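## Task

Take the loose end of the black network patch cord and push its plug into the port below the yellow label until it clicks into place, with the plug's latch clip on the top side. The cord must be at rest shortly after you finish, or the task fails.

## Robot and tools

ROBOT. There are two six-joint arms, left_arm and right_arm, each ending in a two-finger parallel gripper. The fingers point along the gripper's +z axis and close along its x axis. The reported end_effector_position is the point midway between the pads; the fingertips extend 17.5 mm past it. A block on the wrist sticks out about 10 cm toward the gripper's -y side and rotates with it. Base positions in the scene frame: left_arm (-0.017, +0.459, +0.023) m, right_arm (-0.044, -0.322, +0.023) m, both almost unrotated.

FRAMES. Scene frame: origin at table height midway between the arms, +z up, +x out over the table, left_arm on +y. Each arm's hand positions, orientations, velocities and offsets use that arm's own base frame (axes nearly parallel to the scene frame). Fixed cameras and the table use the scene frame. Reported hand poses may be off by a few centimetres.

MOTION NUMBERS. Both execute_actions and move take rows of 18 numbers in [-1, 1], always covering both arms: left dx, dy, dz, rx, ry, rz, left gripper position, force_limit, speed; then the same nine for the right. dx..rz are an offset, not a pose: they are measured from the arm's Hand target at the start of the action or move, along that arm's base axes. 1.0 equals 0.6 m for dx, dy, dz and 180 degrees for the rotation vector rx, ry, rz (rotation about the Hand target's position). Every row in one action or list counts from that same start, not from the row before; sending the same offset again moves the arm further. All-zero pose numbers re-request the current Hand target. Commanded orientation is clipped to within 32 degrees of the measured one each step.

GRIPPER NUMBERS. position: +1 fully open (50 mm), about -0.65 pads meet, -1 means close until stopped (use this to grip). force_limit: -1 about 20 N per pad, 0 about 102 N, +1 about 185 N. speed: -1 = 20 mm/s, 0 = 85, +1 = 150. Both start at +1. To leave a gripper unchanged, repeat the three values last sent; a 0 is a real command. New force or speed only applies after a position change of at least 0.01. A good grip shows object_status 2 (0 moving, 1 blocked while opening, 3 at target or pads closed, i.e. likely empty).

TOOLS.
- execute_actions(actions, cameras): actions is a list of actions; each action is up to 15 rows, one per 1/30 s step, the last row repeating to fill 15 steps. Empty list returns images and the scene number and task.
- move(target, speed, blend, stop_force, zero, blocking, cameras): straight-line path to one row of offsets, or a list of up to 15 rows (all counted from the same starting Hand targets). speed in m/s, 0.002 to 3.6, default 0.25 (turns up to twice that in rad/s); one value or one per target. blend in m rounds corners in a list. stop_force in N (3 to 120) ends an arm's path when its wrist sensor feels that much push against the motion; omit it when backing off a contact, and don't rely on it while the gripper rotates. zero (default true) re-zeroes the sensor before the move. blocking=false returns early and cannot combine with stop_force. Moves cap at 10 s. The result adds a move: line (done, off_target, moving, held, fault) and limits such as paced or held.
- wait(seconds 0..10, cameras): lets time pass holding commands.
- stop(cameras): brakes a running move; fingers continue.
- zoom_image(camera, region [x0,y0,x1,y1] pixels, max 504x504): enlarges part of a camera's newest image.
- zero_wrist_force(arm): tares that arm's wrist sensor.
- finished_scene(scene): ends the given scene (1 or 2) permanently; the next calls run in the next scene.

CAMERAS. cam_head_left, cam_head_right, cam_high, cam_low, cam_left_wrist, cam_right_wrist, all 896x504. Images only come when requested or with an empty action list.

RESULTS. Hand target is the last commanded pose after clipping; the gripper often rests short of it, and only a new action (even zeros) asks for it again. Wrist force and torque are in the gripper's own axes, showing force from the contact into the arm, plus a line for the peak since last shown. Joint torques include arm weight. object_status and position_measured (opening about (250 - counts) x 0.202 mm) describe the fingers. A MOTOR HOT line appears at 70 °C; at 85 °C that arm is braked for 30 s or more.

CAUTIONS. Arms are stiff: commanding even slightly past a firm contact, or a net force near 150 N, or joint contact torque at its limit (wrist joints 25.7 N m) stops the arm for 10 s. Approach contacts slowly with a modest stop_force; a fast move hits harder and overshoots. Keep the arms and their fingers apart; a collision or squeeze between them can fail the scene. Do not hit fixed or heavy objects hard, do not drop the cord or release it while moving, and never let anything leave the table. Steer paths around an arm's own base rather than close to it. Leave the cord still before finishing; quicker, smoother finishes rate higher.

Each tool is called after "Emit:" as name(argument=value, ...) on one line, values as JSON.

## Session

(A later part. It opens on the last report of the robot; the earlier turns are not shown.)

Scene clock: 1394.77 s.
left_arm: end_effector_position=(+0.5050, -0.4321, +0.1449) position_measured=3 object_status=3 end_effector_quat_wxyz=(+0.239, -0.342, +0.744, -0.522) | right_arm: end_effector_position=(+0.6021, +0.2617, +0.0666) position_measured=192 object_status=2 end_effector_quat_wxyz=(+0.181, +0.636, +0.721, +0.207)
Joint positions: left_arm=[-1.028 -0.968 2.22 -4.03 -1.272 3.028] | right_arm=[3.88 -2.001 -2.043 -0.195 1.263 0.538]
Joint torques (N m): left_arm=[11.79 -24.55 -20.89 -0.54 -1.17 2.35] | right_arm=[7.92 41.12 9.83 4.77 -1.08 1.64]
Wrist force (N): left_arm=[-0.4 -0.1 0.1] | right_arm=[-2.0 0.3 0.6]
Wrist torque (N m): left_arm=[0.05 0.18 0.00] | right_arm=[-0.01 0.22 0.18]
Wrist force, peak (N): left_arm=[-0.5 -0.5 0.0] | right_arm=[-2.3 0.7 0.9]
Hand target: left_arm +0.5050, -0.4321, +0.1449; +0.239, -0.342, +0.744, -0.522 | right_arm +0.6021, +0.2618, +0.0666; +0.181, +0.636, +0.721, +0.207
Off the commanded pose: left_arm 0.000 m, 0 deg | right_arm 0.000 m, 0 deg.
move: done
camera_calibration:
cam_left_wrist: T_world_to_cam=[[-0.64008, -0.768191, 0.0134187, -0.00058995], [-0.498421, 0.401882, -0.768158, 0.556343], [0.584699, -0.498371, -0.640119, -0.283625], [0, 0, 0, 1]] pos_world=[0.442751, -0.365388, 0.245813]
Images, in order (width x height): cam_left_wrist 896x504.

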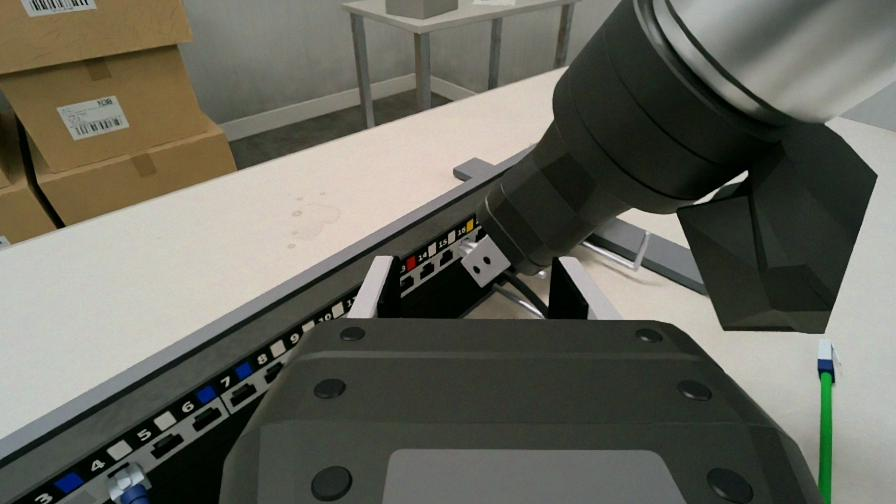

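Emit:
move(target=[0,0,0,0,0,0,1,-0.8,-1,0.0231,0.0029,0,0,0,0,-1,-0.5,-1], speed=0.008, stop_force=18, cameras=["cam_left_wrist"])

Emit:
zoom_image(camera="cam_left_wrist", region=[445, 230, 495, 270])

Scene clock: 1405.37 s.
left_arm: end_effector_position=(+0.5050, -0.4321, +0.1449) position_measured=3 object_status=3 end_effector_quat_wxyz=(+0.239, -0.342, +0.744, -0.522) | right_arm: end_effector_position=(+0.6045, +0.2621, +0.0666) position_measured=192 object_status=2 end_effector_quat_wxyz=(+0.181, +0.636, +0.721, +0.207)
Joint positions: left_arm=[-1.028 -0.968 2.22 -4.03 -1.272 3.028] | right_arm=[3.877 -2.005 -2.037 -0.197 1.264 0.536]
Joint torques (N m): left_arm=[12.11 -24.57 -20.86 -0.64 -1.14 2.34] | right_arm=[7.55 42.32 12.32 7.23 -4.95 1.97]
Wrist force (N): left_arm=[-0.3 0.0 0.2] | right_arm=[-0.6 -8.6 -5.2]
Wrist torque (N m): left_arm=[0.06 0.17 -0.01] | right_arm=[-0.19 0.28 0.17]
Wrist force, peak (N): left_arm=[-0.4 -0.4 0.5] | right_arm=[-3.3 -21.2 -14.6]
Hand target: left_arm +0.5050, -0.4321, +0.1449; +0.239, -0.342, +0.744, -0.522 | right_arm +0.6044, +0.2621, +0.0666; +0.181, +0.636, +0.721, +0.207 (not the last commanded pose)
Off the commanded pose: left_arm 0.000 m, 0 deg | right_arm 0.012 m, 0 deg.
move: contact (right_arm)
camera_calibration:
cam_left_wrist: T_world_to_cam=[[-0.64008, -0.768191, 0.0134187, -0.00058995], [-0.498421, 0.401882, -0.768158, 0.556343], [0.584699, -0.498371, -0.640119, -0.283625], [0, 0, 0, 1]] pos_world=[0.442751, -0.365388, 0.245813]
Images, in order (width x height): cam_left_wrist 896x504.

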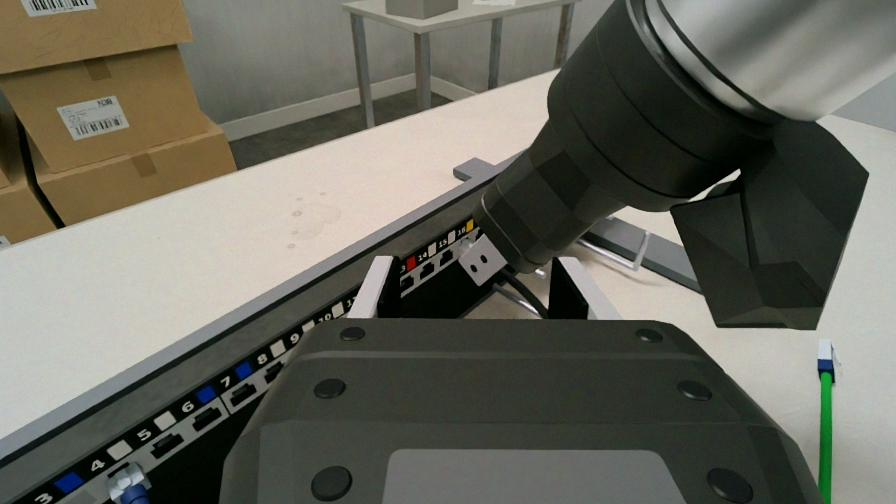

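Scaled by 10.080 from the camera's 896x504 image, which has a finer 1280x720 frame.

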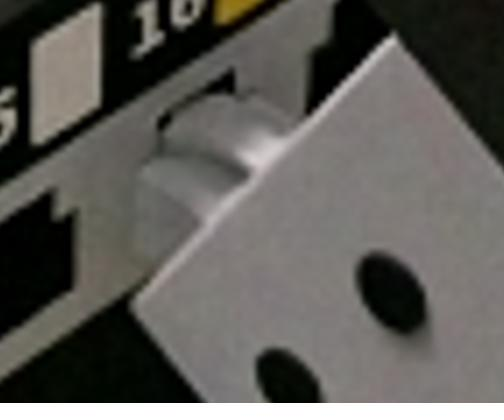

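Emit:
move(target=[0,0,0,0,0,0,1,-0.8,-1,0.0231,0.0029,0,0,0,0,-1,-0.5,-1], speed=0.008, stop_force=28, cameras=["cam_left_wrist"])

Emit:
zoom_image(camera="cam_left_wrist", region=[445, 230, 495, 270])

Scene clock: 1418.03 s.
left_arm: end_effector_position=(+0.5050, -0.4321, +0.1449) position_measured=3 object_status=3 end_effector_quat_wxyz=(+0.239, -0.342, +0.744, -0.522) | right_arm: end_effector_position=(+0.6183, +0.2638, +0.0666) position_measured=192 object_status=2 end_effector_quat_wxyz=(+0.181, +0.636, +0.721, +0.207)
Joint positions: left_arm=[-1.028 -0.968 2.22 -4.03 -1.272 3.028] | right_arm=[3.862 -2.028 -1.998 -0.209 1.271 0.521]
Joint torques (N m): left_arm=[12.08 -24.46 -20.41 -0.65 -1.16 2.24] | right_arm=[2.76 42.16 17.25 8.25 -4.07 1.54]
Wrist force (N): left_arm=[-0.4 -0.2 0.1] | right_arm=[-0.6 -21.6 -17.1]
Wrist torque (N m): left_arm=[0.04 0.19 0.00] | right_arm=[-0.49 0.34 0.13]
Wrist force, peak (N): left_arm=[-0.3 -0.4 0.4] | right_arm=[-4.0 -27.0 -19.0]
Hand target: left_arm +0.5050, -0.4321, +0.1449; +0.239, -0.342, +0.744, -0.522 | right_arm +0.6183, +0.2638, +0.0666; +0.181, +0.636, +0.721, +0.207
Off the commanded pose: left_arm 0.000 m, 0 deg | right_arm 0.000 m, 0 deg.
move: done
camera_calibration:
cam_left_wrist: T_world_to_cam=[[-0.64008, -0.768191, 0.0134187, -0.00058995], [-0.498421, 0.401882, -0.768158, 0.556343], [0.584699, -0.498371, -0.640119, -0.283625], [0, 0, 0, 1]] pos_world=[0.442751, -0.365388, 0.245813]
Images, in order (width x height): cam_left_wrist 896x504.

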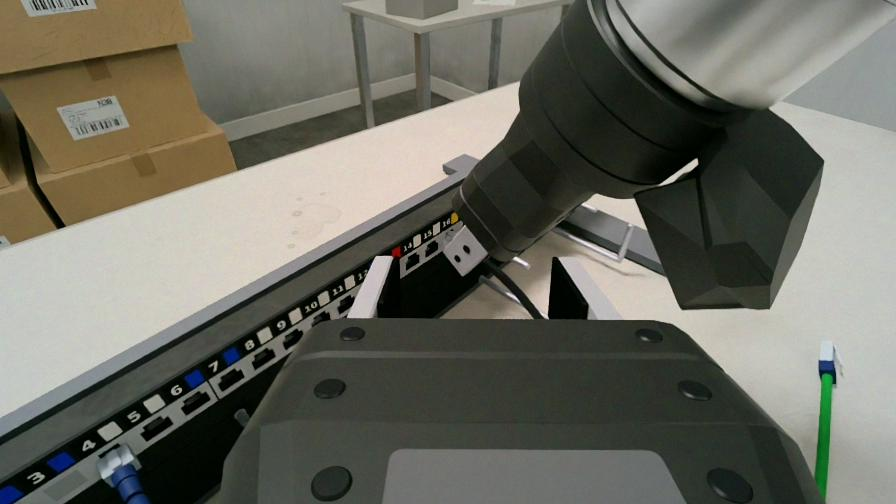

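Scaled by 10.080 from the camera's 896x504 image, which has a finer 1280x720 frame.

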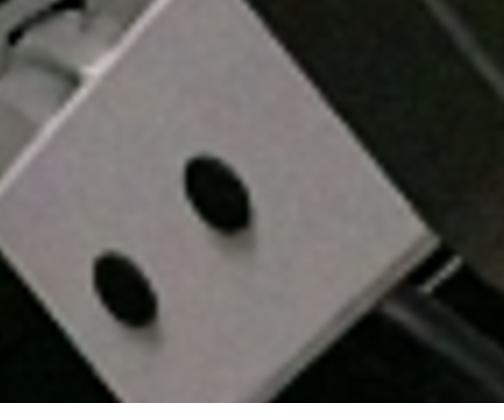

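Emit:
zoom_image(camera="cam_left_wrist", region=[425, 210, 475, 250])

Scaled by 10.080 from the camera's 896x504 image, which has a finer 1280x720 frame.

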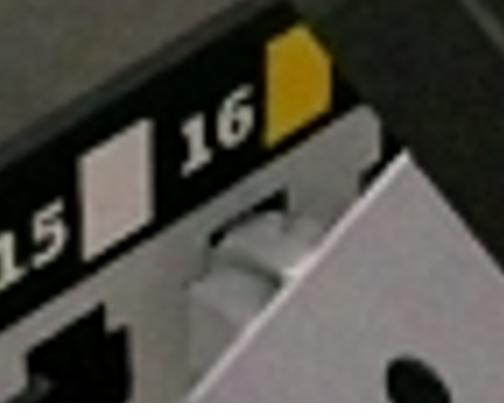

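Emit:
move(target=[0,0,0,0,0,0,1,-0.8,-1,-0.0083,-0.001,0,0,0,0,-1,-0.5,-1], speed=0.008, cameras=["cam_left_wrist"])

Emit:
zoom_image(camera="cam_left_wrist", region=[425, 210, 475, 250])

Scene clock: 1439.30 s.
left_arm: end_effector_position=(+0.5050, -0.4321, +0.1449) position_measured=3 object_status=3 end_effector_quat_wxyz=(+0.239, -0.342, +0.744, -0.522) | right_arm: end_effector_position=(+0.6132, +0.2632, +0.0666) position_measured=192 object_status=2 end_effector_quat_wxyz=(+0.181, +0.636, +0.721, +0.207)
Joint positions: left_arm=[-1.028 -0.968 2.22 -4.03 -1.272 3.028] | right_arm=[3.868 -2.02 -2.012 -0.204 1.269 0.526]
Joint torques (N m): left_arm=[12.28 -25.7 -20.69 -0.65 -1.2 2.14] | right_arm=[5.28 35.87 21.45 5.81 -3.31 1.23]
Wrist force (N): left_arm=[0.1 -0.2 0.0] | right_arm=[-1.4 0.1 0.6]
Wrist torque (N m): left_arm=[0.03 0.11 -0.01] | right_arm=[-0.06 0.12 -0.02]
Wrist force, peak (N): left_arm=[0.0 -0.5 0.4] | right_arm=[-0.3 -21.7 -17.2]
Hand target: left_arm +0.5050, -0.4321, +0.1449; +0.239, -0.342, +0.744, -0.522 | right_arm +0.6133, +0.2632, +0.0666; +0.181, +0.636, +0.721, +0.207
Off the commanded pose: left_arm 0.000 m, 0 deg | right_arm 0.000 m, 0 deg.
move: done
camera_calibration:
cam_left_wrist: T_world_to_cam=[[-0.64008, -0.768191, 0.0134187, -0.00058995], [-0.498421, 0.401882, -0.768158, 0.556343], [0.584699, -0.498371, -0.640119, -0.283625], [0, 0, 0, 1]] pos_world=[0.442751, -0.365388, 0.245813]
Images, in order (width x height): cam_left_wrist 896x504.

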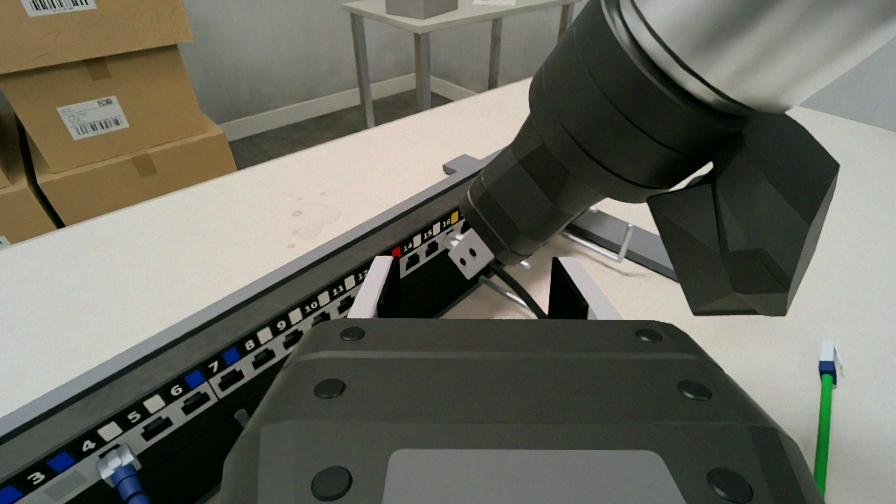

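Scaled by 10.080 from the camera's 896x504 image, which has a finer 1280x720 frame.

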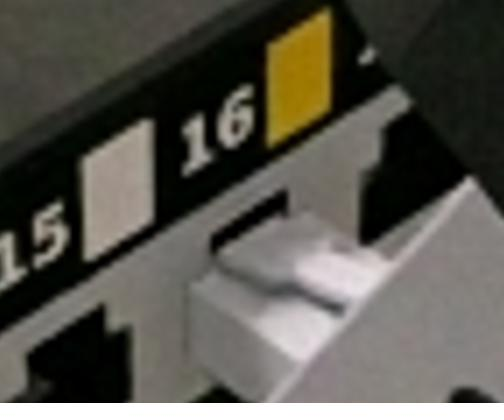

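Emit:
wait(seconds=0.1, cameras=["cam_right_wrist","cam_left_wrist"])

Emit:
zoom_image(camera="cam_right_wrist", region=[420, 250, 550, 345])

Emit:
zoom_image(camera="cam_left_wrist", region=[440, 225, 475, 255])

Scene clock: 1476.87 s.
left_arm: end_effector_position=(+0.5050, -0.4321, +0.1449) position_measured=3 object_status=3 end_effector_quat_wxyz=(+0.239, -0.342, +0.744, -0.522) | right_arm: end_effector_position=(+0.6133, +0.2632, +0.0666) position_measured=192 object_status=2 end_effector_quat_wxyz=(+0.181, +0.636, +0.721, +0.207)
Joint positions: left_arm=[-1.028 -0.968 2.22 -4.03 -1.272 3.028] | right_arm=[3.868 -2.02 -2.012 -0.204 1.269 0.526]
Joint torques (N m): left_arm=[11.34 -24.82 -20.58 -0.63 -1.1 2.19] | right_arm=[-4.78 28.57 25.33 2.66 0.73 -1.89]
Wrist force (N): left_arm=[-0.2 -0.2 0.0] | right_arm=[-1.0 -0.3 0.5]
Wrist torque (N m): left_arm=[0.05 0.15 0.00] | right_arm=[-0.10 0.06 -0.01]
Wrist force, peak (N): left_arm=[-0.3 -0.6 0.2] | right_arm=[-1.5 -0.6 1.0]
Hand target: left_arm +0.5050, -0.4321, +0.1449; +0.239, -0.342, +0.744, -0.522 | right_arm +0.6133, +0.2632, +0.0666; +0.181, +0.636, +0.721, +0.207
Tool commands: left_gripper/position=+1.0 left_gripper/force_limit=-0.8 left_gripper/speed=-1.0 right_gripper/position=-1.0 right_gripper/force_limit=-0.5 right_gripper/speed=-1.0
Off the commanded pose: left_arm 0.000 m, 0 deg | right_arm 0.000 m, 0 deg.
wait: 0.10 s; at rest from the start
camera_calibration:
cam_left_wrist: T_world_to_cam=[[-0.64008, -0.768191, 0.0134187, -0.00058995], [-0.498421, 0.401882, -0.768158, 0.556343], [0.584699, -0.498371, -0.640119, -0.283625], [0, 0, 0, 1]] pos_world=[0.442751, -0.365388, 0.245813]
cam_right_wrist: T_world_to_cam=[[-0.130759, 0.991407, -0.00366058, -0.175671], [0.620427, 0.0847086, 0.779676, -0.435066], [0.773287, 0.0996789, -0.626172, -0.332188], [0, 0, 0, 1]] pos_world=[0.503833, 0.244128, 0.13056]
Images, in order (width x height): cam_left_wrist 896x504, cam_right_wrist 896x504.

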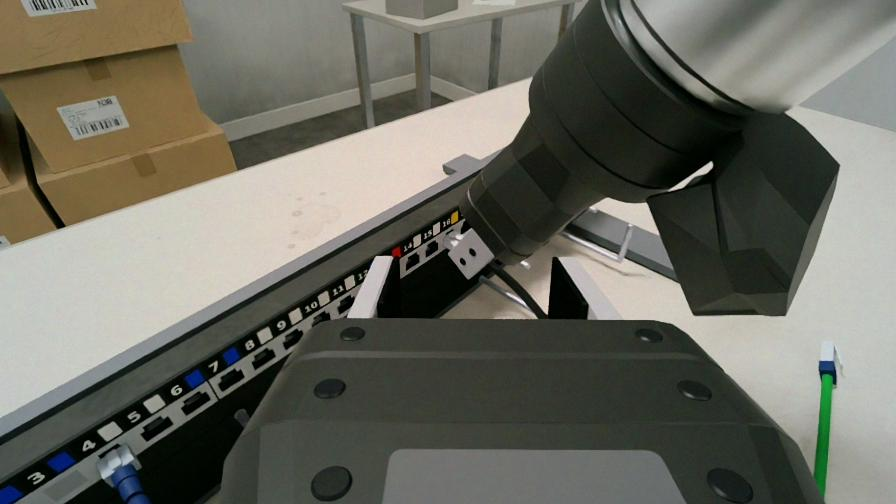

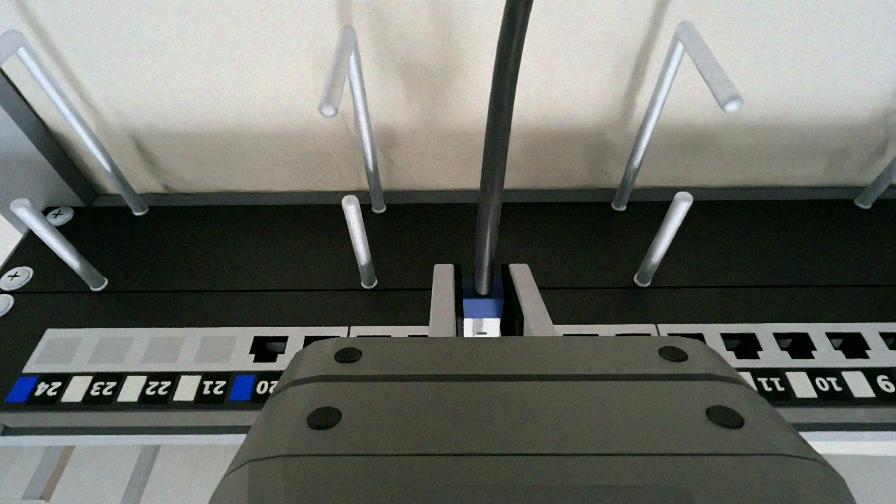

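Scaled by 3.877 from the camera's 896x504 image, which has a finer 1280x720 frame.

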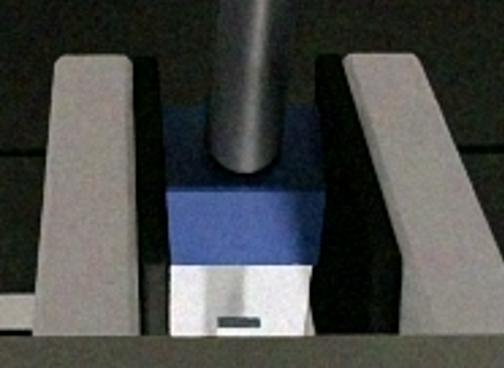

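Scaled by 14.400 from the camera's 896x504 image, which has a finer 1280x720 frame.

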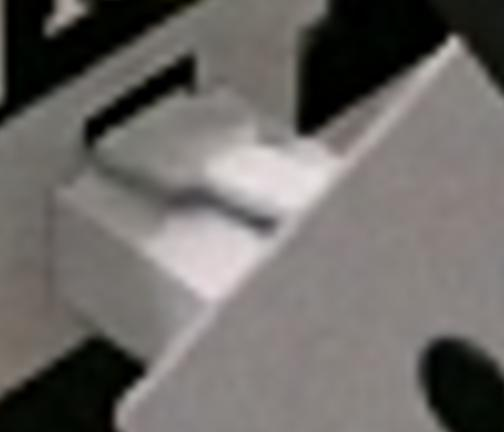

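Emit:
move(target=[0,0,0,0,0,0,1,-0.8,-1,0.0116,0.0015,0,0,0,0,-1,-0.5,-1], speed=0.008, stop_force=16, cameras=[])

Emit:
move(target=[[0,0,0,0,0,0,1,-0.8,-1,0,0,0,0,0,0,-0.2,-0.5,-1]], speed=0.02, cameras=["cam_left_wrist","cam_right_wrist"])

Emit:
zoom_image(camera="cam_left_wrist", region=[435, 220, 475, 255])

Scene clock: 1573.90 s.
left_arm: end_effector_position=(+0.5050, -0.4321, +0.1449) position_measured=3 object_status=3 end_effector_quat_wxyz=(+0.239, -0.342, +0.744, -0.522) | right_arm: end_effector_position=(+0.6176, +0.2638, +0.0665) position_measured=192 object_status=2 end_effector_quat_wxyz=(+0.181, +0.636, +0.721, +0.207)
Joint positions: left_arm=[-1.028 -0.968 2.22 -4.03 -1.272 3.028] | right_arm=[3.863 -2.027 -2 -0.208 1.271 0.522]
Joint torques (N m): left_arm=[11.56 -25.56 -20.19 -0.66 -1.25 2.09] | right_arm=[7.49 42.4 10.19 6.63 -4.79 1.96]
Wrist force (N): left_arm=[-0.1 -0.1 0.1] | right_arm=[0.8 -5.9 -3.1]
Wrist torque (N m): left_arm=[0.05 0.13 0.00] | right_arm=[-0.28 0.23 0.15]
Wrist force, peak (N): left_arm=[-0.2 -0.5 0.6] | right_arm=[-1.5 -19.6 -11.9]
Hand target: left_arm +0.5050, -0.4321, +0.1449; +0.239, -0.342, +0.744, -0.522 | right_arm +0.6176, +0.2638, +0.0665; +0.181, +0.636, +0.721, +0.207 (not the last commanded pose)
Off the commanded pose: left_arm 0.000 m, 0 deg | right_arm 0.003 m, 0 deg.
move: contact (right_arm)
No camera images: "cameras" was empty.

Scene clock: 1574.40 s.
left_arm: end_effector_position=(+0.5050, -0.4321, +0.1449) position_measured=3 object_status=3 end_effector_quat_wxyz=(+0.239, -0.342, +0.744, -0.522) | right_arm: end_effector_position=(+0.6176, +0.2638, +0.0665) position_measured=182 object_status=3 end_effector_quat_wxyz=(+0.181, +0.636, +0.721, +0.207)
Joint positions: left_arm=[-1.028 -0.968 2.22 -4.03 -1.272 3.028] | right_arm=[3.863 -2.027 -2 -0.208 1.271 0.522]
Joint torques (N m): left_arm=[11.07 -25.36 -20.4 -0.66 -1.16 2.15] | right_arm=[7.59 42.88 10.96 5.23 0.38 1.86]
Wrist force (N): left_arm=[0.1 -0.2 -0.2] | right_arm=[-1.4 -0.4 0.6]
Wrist torque (N m): left_arm=[0.04 0.11 0.00] | right_arm=[-0.16 0.11 0.17]
Wrist force, peak (N): left_arm=[-0.2 -0.5 0.2] | right_arm=[1.0 -6.1 -3.4]
Hand target: left_arm +0.5050, -0.4321, +0.1449; +0.239, -0.342, +0.744, -0.522 | right_arm +0.6176, +0.2638, +0.0665; +0.181, +0.636, +0.721, +0.207
Off the commanded pose: left_arm 0.000 m, 0 deg | right_arm 0.000 m, 0 deg.
move: done
camera_calibration:
cam_left_wrist: T_world_to_cam=[[-0.64008, -0.768191, 0.0134187, -0.00058995], [-0.498421, 0.401882, -0.768158, 0.556343], [0.584699, -0.498371, -0.640119, -0.283625], [0, 0, 0, 1]] pos_world=[0.442751, -0.365388, 0.245813]
cam_right_wrist: T_world_to_cam=[[-0.130747, 0.991409, -0.00378183, -0.175694], [0.620531, 0.0848095, 0.779582, -0.437849], [0.773205, 0.0995814, -0.626288, -0.335493], [0, 0, 0, 1]] pos_world=[0.508132, 0.244727, 0.130559]
Images, in order (width x height): cam_left_wrist 896x504, cam_right_wrist 896x504.

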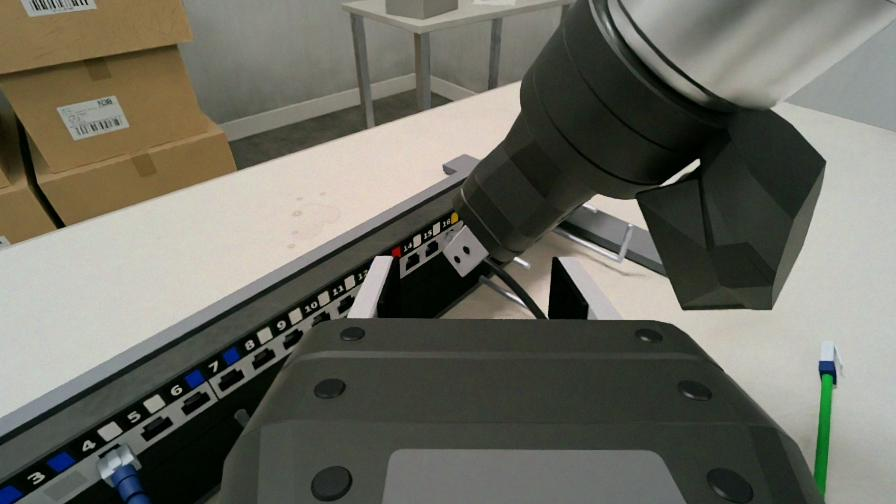

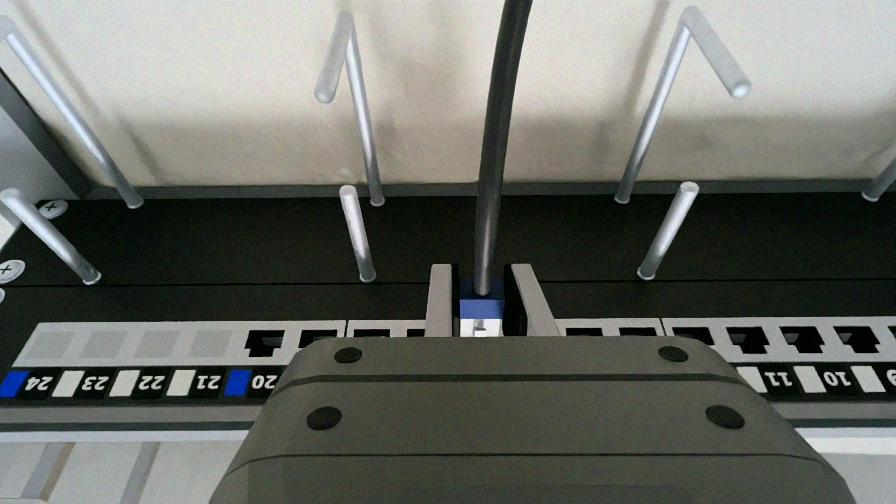

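Scaled by 12.600 from the camera's 896x504 image, which has a finer 1280x720 frame.

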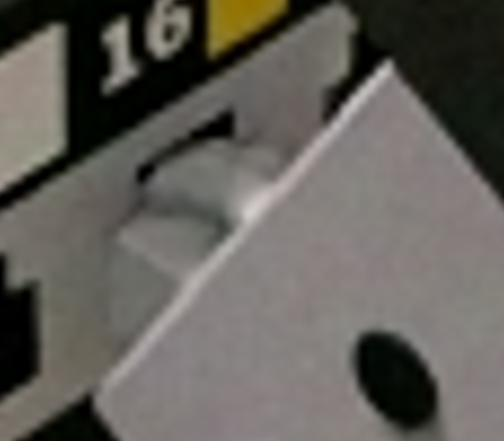

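Emit:
move(target=[[0,0,0,0,0,0,1,-0.8,-1,0,0,0,0,0,0,-1,-0.3,-1]], speed=0.02, cameras=["cam_right_wrist"])

Emit:
move(target=[0,0,0,0,0,0,1,-0.8,-1,0.02,0.0025,0,0,0,0,-1,-0.3,-1], speed=0.006, stop_force=30, cameras=["cam_left_wrist","cam_right_wrist"])

Emit:
zoom_image(camera="cam_left_wrist", region=[425, 210, 475, 255])

Scene clock: 1592.07 s.
left_arm: end_effector_position=(+0.5050, -0.4321, +0.1449) position_measured=3 object_status=3 end_effector_quat_wxyz=(+0.239, -0.342, +0.744, -0.522) | right_arm: end_effector_position=(+0.6176, +0.2638, +0.0665) position_measured=194 object_status=2 end_effector_quat_wxyz=(+0.181, +0.636, +0.721, +0.207)
Joint positions: left_arm=[-1.028 -0.968 2.22 -4.03 -1.272 3.028] | right_arm=[3.863 -2.027 -2 -0.208 1.271 0.522]
Joint torques (N m): left_arm=[11.09 -25.26 -20.4 -0.65 -1.18 2.07] | right_arm=[7.55 43.16 11.84 2.74 1.4 1.13]
Wrist force (N): left_arm=[-0.2 -0.1 -0.1] | right_arm=[-4.1 -1.9 -0.6]
Wrist torque (N m): left_arm=[0.05 0.15 0.00] | right_arm=[-0.14 0.05 0.19]
Wrist force, peak (N): left_arm=[-0.4 -0.4 0.3] | right_arm=[-4.5 -2.6 -0.5]
Hand target: left_arm +0.5050, -0.4321, +0.1449; +0.239, -0.342, +0.744, -0.522 | right_arm +0.6176, +0.2638, +0.0665; +0.181, +0.636, +0.721, +0.207
Off the commanded pose: left_arm 0.000 m, 0 deg | right_arm 0.000 m, 0 deg.
move: done
camera_calibration:
cam_right_wrist: T_world_to_cam=[[-0.130817, 0.9914, -0.00370925, -0.175666], [0.620586, 0.0848038, 0.779539, -0.437869], [0.773149, 0.0996748, -0.626343, -0.33548], [0, 0, 0, 1]] pos_world=[0.508132, 0.244728, 0.130559]
Images, in order (width x height): cam_right_wrist 896x504.

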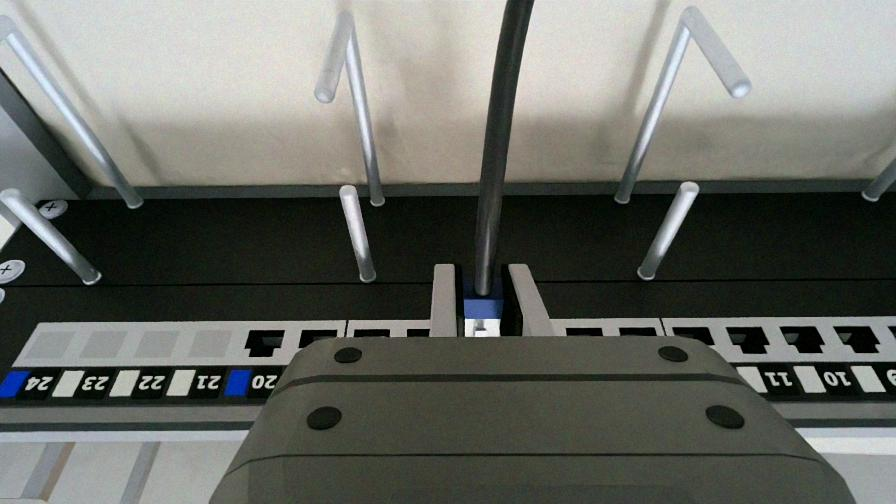

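Scene clock: 1593.07 s.
left_arm: end_effector_position=(+0.5050, -0.4321, +0.1449) position_measured=3 object_status=3 end_effector_quat_wxyz=(+0.239, -0.342, +0.744, -0.522) | right_arm: end_effector_position=(+0.6186, +0.2640, +0.0664) position_measured=194 object_status=2 end_effector_quat_wxyz=(+0.181, +0.636, +0.721, +0.207)
Joint positions: left_arm=[-1.028 -0.968 2.22 -4.03 -1.272 3.028] | right_arm=[3.862 -2.029 -1.996 -0.21 1.272 0.521]
Joint torques (N m): left_arm=[11.84 -25.08 -20.07 -0.71 -1.09 2.15] | right_arm=[8.46 43.54 14.65 7.71 -4.81 1.87]
Wrist force (N): left_arm=[-0.3 -0.2 -0.1] | right_arm=[-2.4 -12.8 -7.6]
Wrist torque (N m): left_arm=[0.04 0.16 0.00] | right_arm=[-0.49 0.10 0.18]
Wrist force, peak (N): left_arm=[-0.4 -0.5 0.3] | right_arm=[-7.9 -28.6 -19.7]
Hand target: left_arm +0.5050, -0.4321, +0.1449; +0.239, -0.342, +0.744, -0.522 | right_arm +0.6186, +0.2640, +0.0664; +0.181, +0.636, +0.721, +0.207 (not the last commanded pose)
Off the commanded pose: left_arm 0.000 m, 0 deg | right_arm 0.011 m, 0 deg.
move: contact (right_arm)
camera_calibration:
cam_left_wrist: T_world_to_cam=[[-0.64008, -0.768191, 0.0134187, -0.00058995], [-0.498421, 0.401882, -0.768158, 0.556343], [0.584699, -0.498371, -0.640119, -0.283625], [0, 0, 0, 1]] pos_world=[0.442751, -0.365388, 0.245813]
cam_right_wrist: T_world_to_cam=[[-0.130883, 0.991391, -0.00374956, -0.175581], [0.620794, 0.0849046, 0.779363, -0.438588], [0.772972, 0.0996777, -0.626562, -0.336285], [0, 0, 0, 1]] pos_world=[0.509231, 0.244828, 0.130458]
Images, in order (width x height): cam_left_wrist 896x504, cam_right_wrist 896x504.

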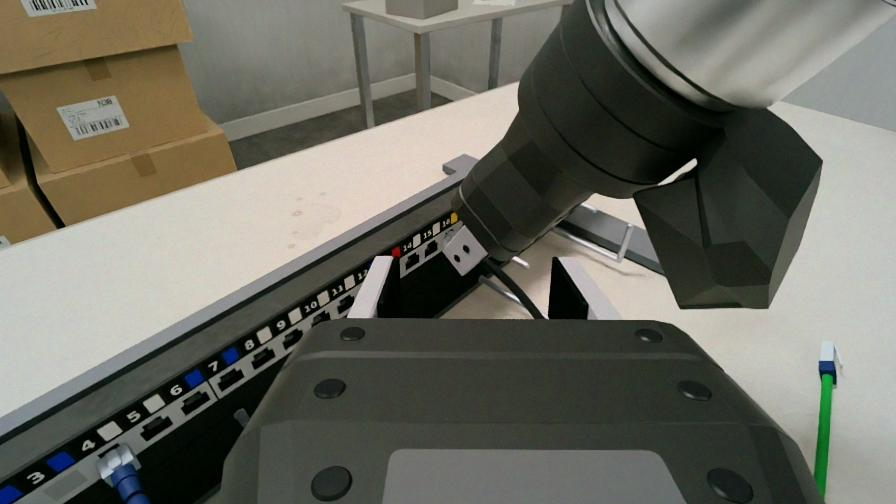

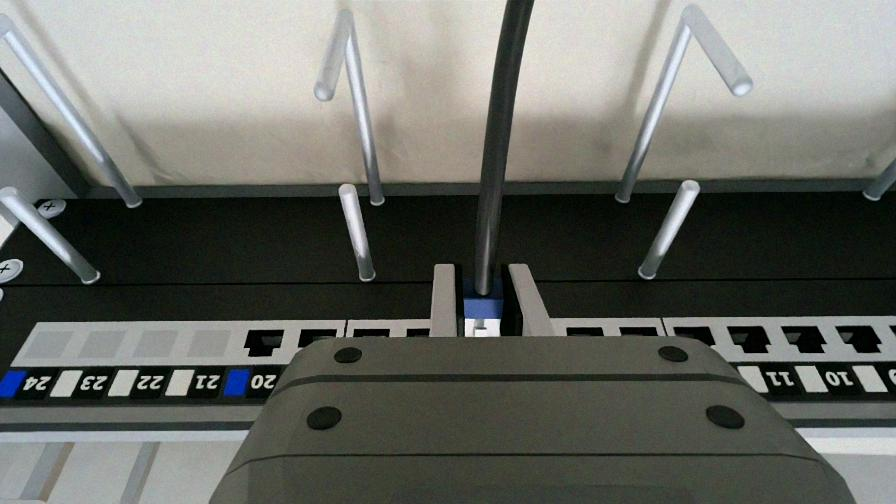

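Scaled by 10.080 from the camera's 896x504 image, which has a finer 1280x720 frame.

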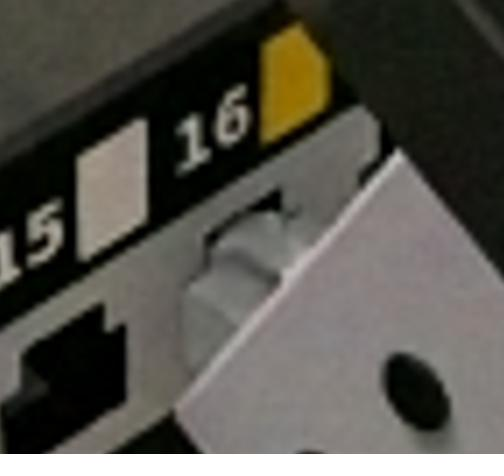

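Emit:
move(target=[[0,0,0,0,0,0,1,-0.8,-1,-0.0008,-0.0001,0,0,0,0,-0.2,-0.5,-1],[0,0,0,0,0,0,1,-0.8,-1,-0.0007,-0.00055,0,0,0,0,-0.2,-0.5,-1],[0,0,0,0,0,0,1,-0.8,-1,-0.0007,-0.00055,0,0,0,0,-1,-0.3,-1]], speed=0.02, cameras=["cam_right_wrist"])

Emit:
zoom_image(camera="cam_right_wrist", region=[420, 250, 550, 345])

Scene clock: 1627.57 s.
left_arm: end_effector_position=(+0.5050, -0.4321, +0.1449) position_measured=3 object_status=3 end_effector_quat_wxyz=(+0.239, -0.342, +0.744, -0.522) | right_arm: end_effector_position=(+0.6182, +0.2636, +0.0664) position_measured=194 object_status=2 end_effector_quat_wxyz=(+0.181, +0.636, +0.721, +0.207)
Joint positions: left_arm=[-1.028 -0.968 2.22 -4.03 -1.272 3.028] | right_arm=[3.862 -2.028 -1.998 -0.209 1.272 0.521]
Joint torques (N m): left_arm=[11.5 -25.38 -20.03 -0.57 -1.13 2.02] | right_arm=[-6.8 42.69 12.32 6.07 1.69 -2.21]
Wrist force (N): left_arm=[-0.1 -0.3 -0.1] | right_arm=[-2.2 -2.2 0.4]
Wrist torque (N m): left_arm=[0.03 0.14 0.00] | right_arm=[-0.27 0.04 0.13]
Wrist force, peak (N): left_arm=[-0.3 -0.5 0.3] | right_arm=[-3.0 -12.5 -7.6]
Hand target: left_arm +0.5050, -0.4321, +0.1449; +0.239, -0.342, +0.744, -0.522 | right_arm +0.6182, +0.2636, +0.0664; +0.181, +0.636, +0.721, +0.207
Off the commanded pose: left_arm 0.000 m, 0 deg | right_arm 0.000 m, 0 deg.
move: done
camera_calibration:
cam_right_wrist: T_world_to_cam=[[-0.130883, 0.991391, -0.00374956, -0.175336], [0.620794, 0.0849046, 0.779363, -0.438314], [0.772972, 0.0996777, -0.626562, -0.335945], [0, 0, 0, 1]] pos_world=[0.508831, 0.244528, 0.130458]
Images, in order (width x height): cam_right_wrist 896x504.

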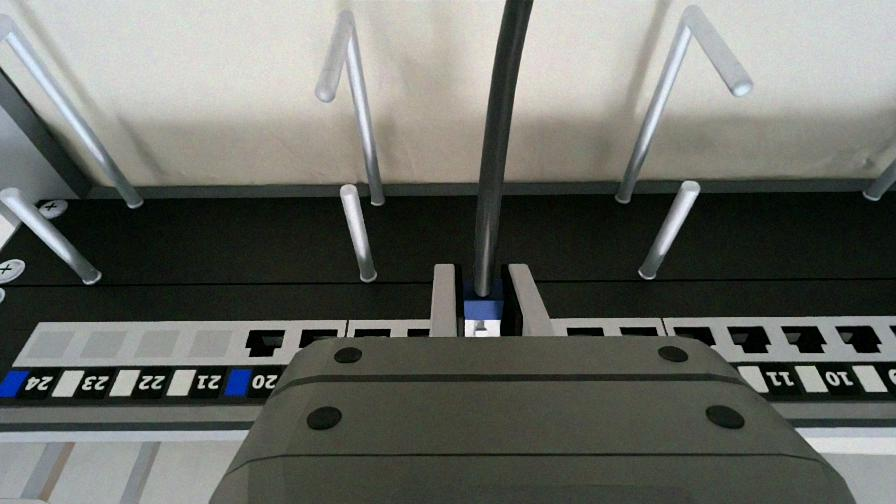

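Scaled by 3.877 from the camera's 896x504 image, which has a finer 1280x720 frame.

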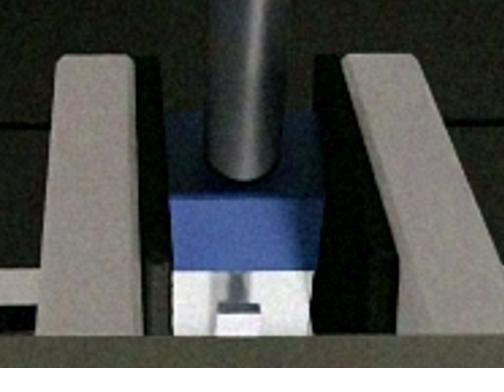

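Emit:
move(target=[0,0,0,0,0,0,1,-0.8,-1,0.02,0.0025,0,0,0,0,-1,-0.3,-1], speed=0.006, stop_force=30, cameras=["cam_left_wrist","cam_right_wrist"])

Emit:
zoom_image(camera="cam_left_wrist", region=[425, 210, 475, 255])

Emit:
zoom_image(camera="cam_right_wrist", region=[420, 250, 550, 345])

Scene clock: 1639.47 s.
left_arm: end_effector_position=(+0.5050, -0.4321, +0.1449) position_measured=3 object_status=3 end_effector_quat_wxyz=(+0.239, -0.342, +0.744, -0.522) | right_arm: end_effector_position=(+0.6196, +0.2638, +0.0664) position_measured=194 object_status=2 end_effector_quat_wxyz=(+0.181, +0.636, +0.721, +0.207)
Joint positions: left_arm=[-1.028 -0.968 2.22 -4.03 -1.272 3.028] | right_arm=[3.86 -2.03 -1.994 -0.21 1.273 0.52]
Joint torques (N m): left_arm=[11.12 -25.62 -19.92 -0.59 -1.18 1.99] | right_arm=[7.31 42.92 15.45 8.23 -5.16 1.84]
Wrist force (N): left_arm=[0.1 -0.3 0.1] | right_arm=[-2.1 -17.4 -10.5]
Wrist torque (N m): left_arm=[0.02 0.11 0.00] | right_arm=[-0.67 0.10 0.18]
Wrist force, peak (N): left_arm=[-0.5 -0.4 0.3] | right_arm=[-5.8 -28.5 -19.9]
Hand target: left_arm +0.5050, -0.4321, +0.1449; +0.239, -0.342, +0.744, -0.522 | right_arm +0.6196, +0.2638, +0.0664; +0.181, +0.636, +0.721, +0.207 (not the last commanded pose)
Off the commanded pose: left_arm 0.000 m, 0 deg | right_arm 0.011 m, 0 deg.
move: contact (right_arm)
camera_calibration:
cam_left_wrist: T_world_to_cam=[[-0.64008, -0.768191, 0.0134187, -0.00058995], [-0.498421, 0.401882, -0.768158, 0.556343], [0.584699, -0.498371, -0.640119, -0.283625], [0, 0, 0, 1]] pos_world=[0.442751, -0.365388, 0.245813]
cam_right_wrist: T_world_to_cam=[[-0.131033, 0.991371, -0.00373649, -0.175272], [0.620993, 0.0850158, 0.779192, -0.439305], [0.772786, 0.0997797, -0.626774, -0.336949], [0, 0, 0, 1]] pos_world=[0.510229, 0.244728, 0.130457]
Images, in order (width x height): cam_left_wrist 896x504, cam_right_wrist 896x504.

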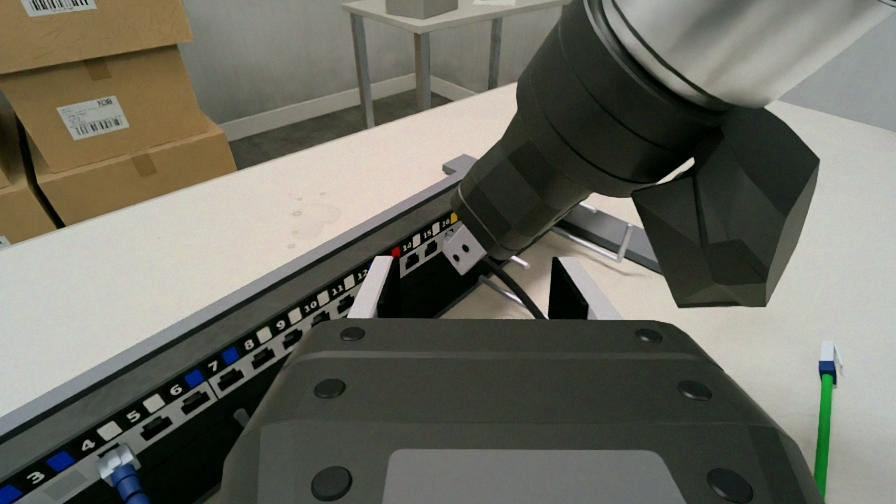

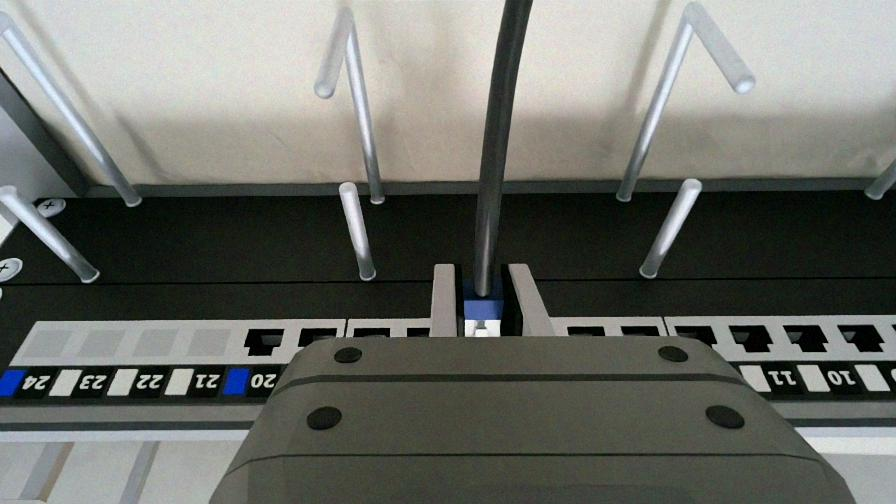

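Scaled by 10.080 from the camera's 896x504 image, which has a finer 1280x720 frame.

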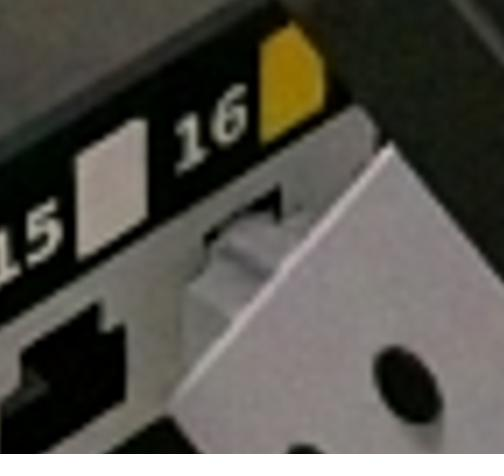

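Scaled by 3.877 from the camera's 896x504 image, which has a finer 1280x720 frame.

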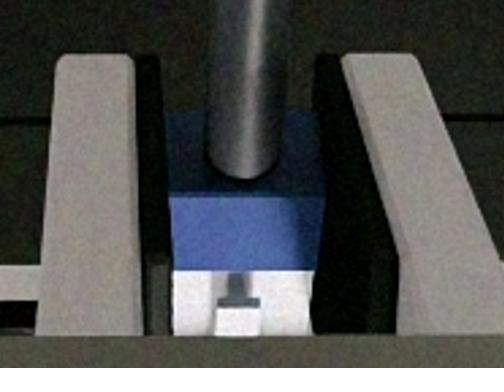

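Emit:
move(target=[0,0,0,0,0,0,1,-0.8,-1,0.025,0.0031,0,0,0,0,-1,-0.3,-1], speed=0.006, stop_force=38, zero=false, cameras=["cam_left_wrist","cam_right_wrist"])

Emit:
zoom_image(camera="cam_left_wrist", region=[415, 200, 475, 255])

Emit:
zoom_image(camera="cam_right_wrist", region=[420, 250, 550, 345])

Scene clock: 1654.70 s.
left_arm: end_effector_position=(+0.5050, -0.4321, +0.1449) position_measured=3 object_status=3 end_effector_quat_wxyz=(+0.239, -0.342, +0.744, -0.522) | right_arm: end_effector_position=(+0.6346, +0.2657, +0.0664) position_measured=194 object_status=2 end_effector_quat_wxyz=(+0.181, +0.636, +0.721, +0.207)
Joint positions: left_arm=[-1.028 -0.968 2.22 -4.03 -1.272 3.028] | right_arm=[3.845 -2.055 -1.951 -0.224 1.28 0.505]
Joint torques (N m): left_arm=[10.93 -25.42 -20.04 -0.58 -1.04 2.02] | right_arm=[1.43 40.92 17.5 8.04 -3.26 1.37]
Wrist force (N): left_arm=[-0.1 -0.1 0.2] | right_arm=[0.1 -23.9 -19.4]
Wrist torque (N m): left_arm=[0.06 0.13 0.00] | right_arm=[-0.62 0.05 0.12]
Wrist force, peak (N): left_arm=[-0.3 -0.2 0.6] | right_arm=[-4.8 -29.5 -20.4]
Hand target: left_arm +0.5050, -0.4321, +0.1449; +0.239, -0.342, +0.744, -0.522 | right_arm +0.6346, +0.2657, +0.0664; +0.181, +0.636, +0.721, +0.207
Off the commanded pose: left_arm 0.000 m, 0 deg | right_arm 0.000 m, 0 deg.
move: done
camera_calibration:
cam_left_wrist: T_world_to_cam=[[-0.64008, -0.768191, 0.0134187, -0.00058995], [-0.498421, 0.401882, -0.768158, 0.556343], [0.584699, -0.498371, -0.640119, -0.283625], [0, 0, 0, 1]] pos_world=[0.442751, -0.365388, 0.245813]
cam_right_wrist: T_world_to_cam=[[-0.131026, 0.991372, -0.00372739, -0.175096], [0.620994, 0.0850041, 0.779192, -0.448771], [0.772786, 0.0997797, -0.626774, -0.348721], [0, 0, 0, 1]] pos_world=[0.525229, 0.246528, 0.130457]
Images, in order (width x height): cam_left_wrist 896x504, cam_right_wrist 896x504.

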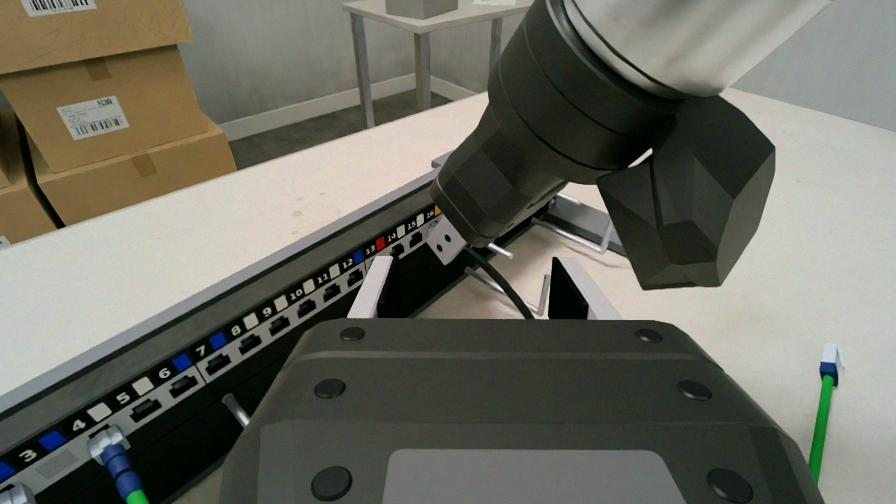

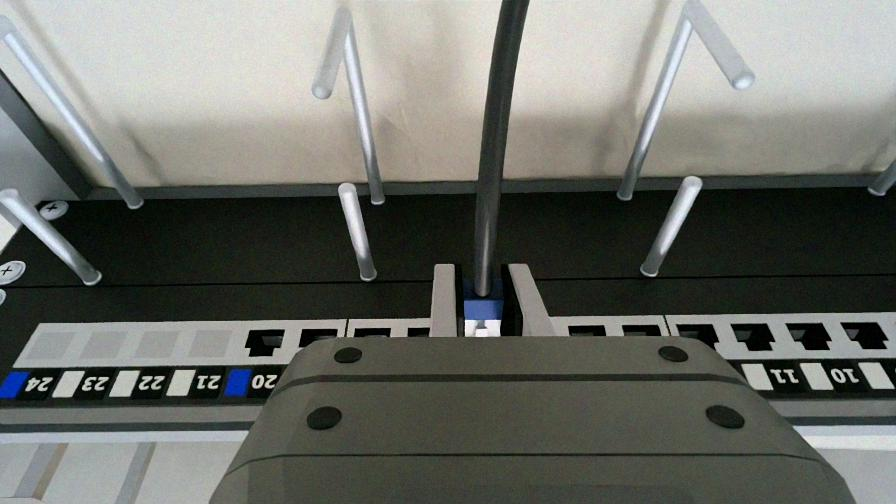

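Scaled by 8.400 from the camera's 896x504 image, which has a finer 1280x720 frame.

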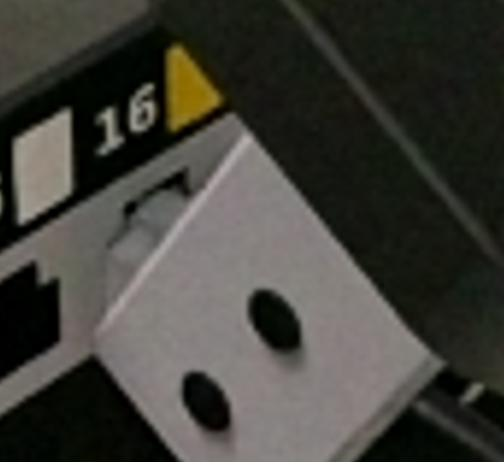

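Scaled by 3.877 from the camera's 896x504 image, which has a finer 1280x720 frame.

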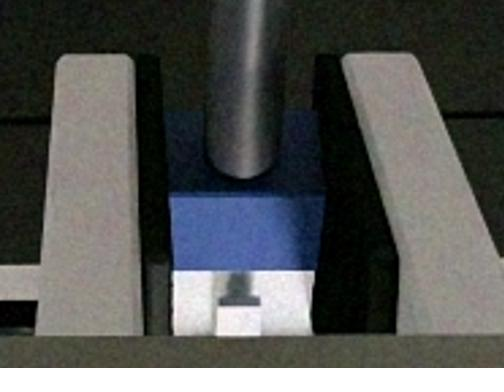

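Emit:
move(target=[0,0,0,0,0,0,1,-0.8,-1,-0.0066,-0.0008,0,0,0,0,-1,-0.3,-1], speed=0.006, cameras=["cam_left_wrist","cam_right_wrist"])

Emit:
zoom_image(camera="cam_left_wrist", region=[415, 200, 475, 255])

Scene clock: 1665.70 s.
left_arm: end_effector_position=(+0.5050, -0.4321, +0.1449) position_measured=3 object_status=3 end_effector_quat_wxyz=(+0.239, -0.342, +0.744, -0.522) | right_arm: end_effector_position=(+0.6306, +0.2652, +0.0664) position_measured=194 object_status=2 end_effector_quat_wxyz=(+0.181, +0.636, +0.721, +0.207)
Joint positions: left_arm=[-1.028 -0.968 2.22 -4.03 -1.272 3.028] | right_arm=[3.849 -2.049 -1.963 -0.22 1.278 0.509]
Joint torques (N m): left_arm=[10.74 -25.62 -19.69 -0.68 -1.1 1.96] | right_arm=[5.79 37.93 18.04 5.73 -3.48 1.4]
Wrist force (N): left_arm=[0.1 -0.2 0.0] | right_arm=[-0.7 -0.7 1.0]
Wrist torque (N m): left_arm=[0.03 0.11 0.00] | right_arm=[-0.19 -0.01 -0.02]
Wrist force, peak (N): left_arm=[-0.6 -0.3 0.0] | right_arm=[-0.1 -24.3 -19.8]
Hand target: left_arm +0.5050, -0.4321, +0.1449; +0.239, -0.342, +0.744, -0.522 | right_arm +0.6306, +0.2652, +0.0664; +0.181, +0.636, +0.721, +0.207
Off the commanded pose: left_arm 0.000 m, 0 deg | right_arm 0.000 m, 0 deg.
move: done
camera_calibration:
cam_left_wrist: T_world_to_cam=[[-0.64008, -0.768191, 0.0134187, -0.00058995], [-0.498421, 0.401882, -0.768158, 0.556343], [0.584699, -0.498371, -0.640119, -0.283625], [0, 0, 0, 1]] pos_world=[0.442751, -0.365388, 0.245813]
cam_right_wrist: T_world_to_cam=[[-0.131026, 0.991372, -0.00372748, -0.175237], [0.620994, 0.0850043, 0.779192, -0.446191], [0.772786, 0.0997797, -0.626774, -0.345513], [0, 0, 0, 1]] pos_world=[0.521129, 0.246128, 0.130457]
Images, in order (width x height): cam_left_wrist 896x504, cam_right_wrist 896x504.

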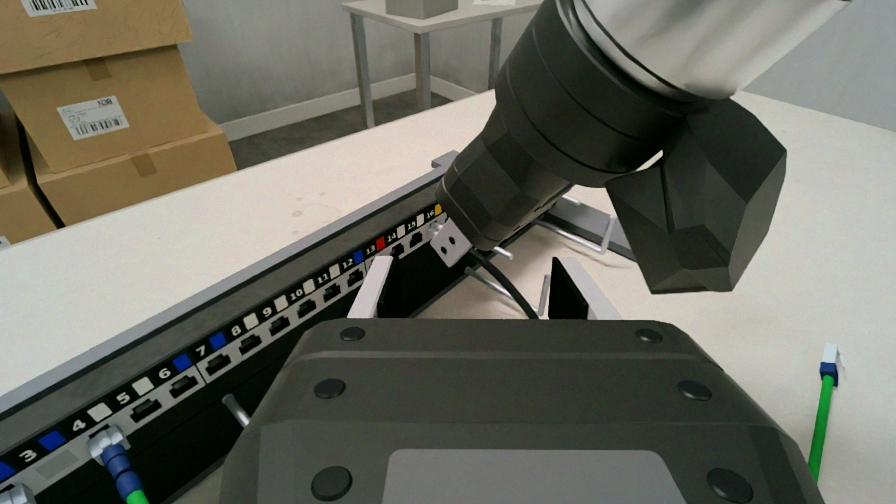

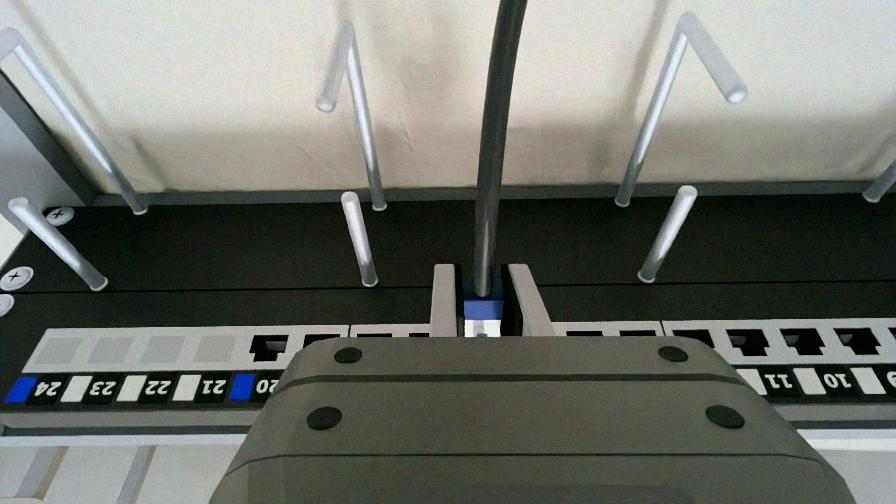

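Scaled by 8.400 from the camera's 896x504 image, which has a finer 1280x720 frame.

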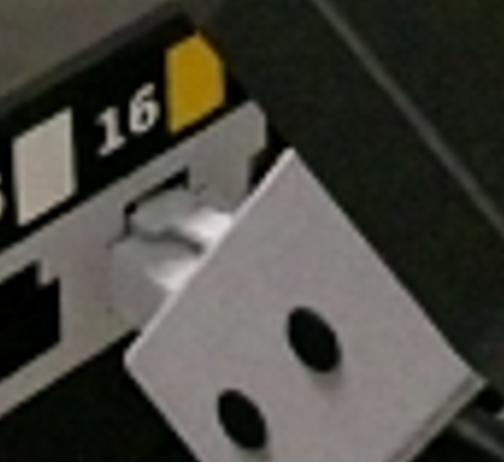

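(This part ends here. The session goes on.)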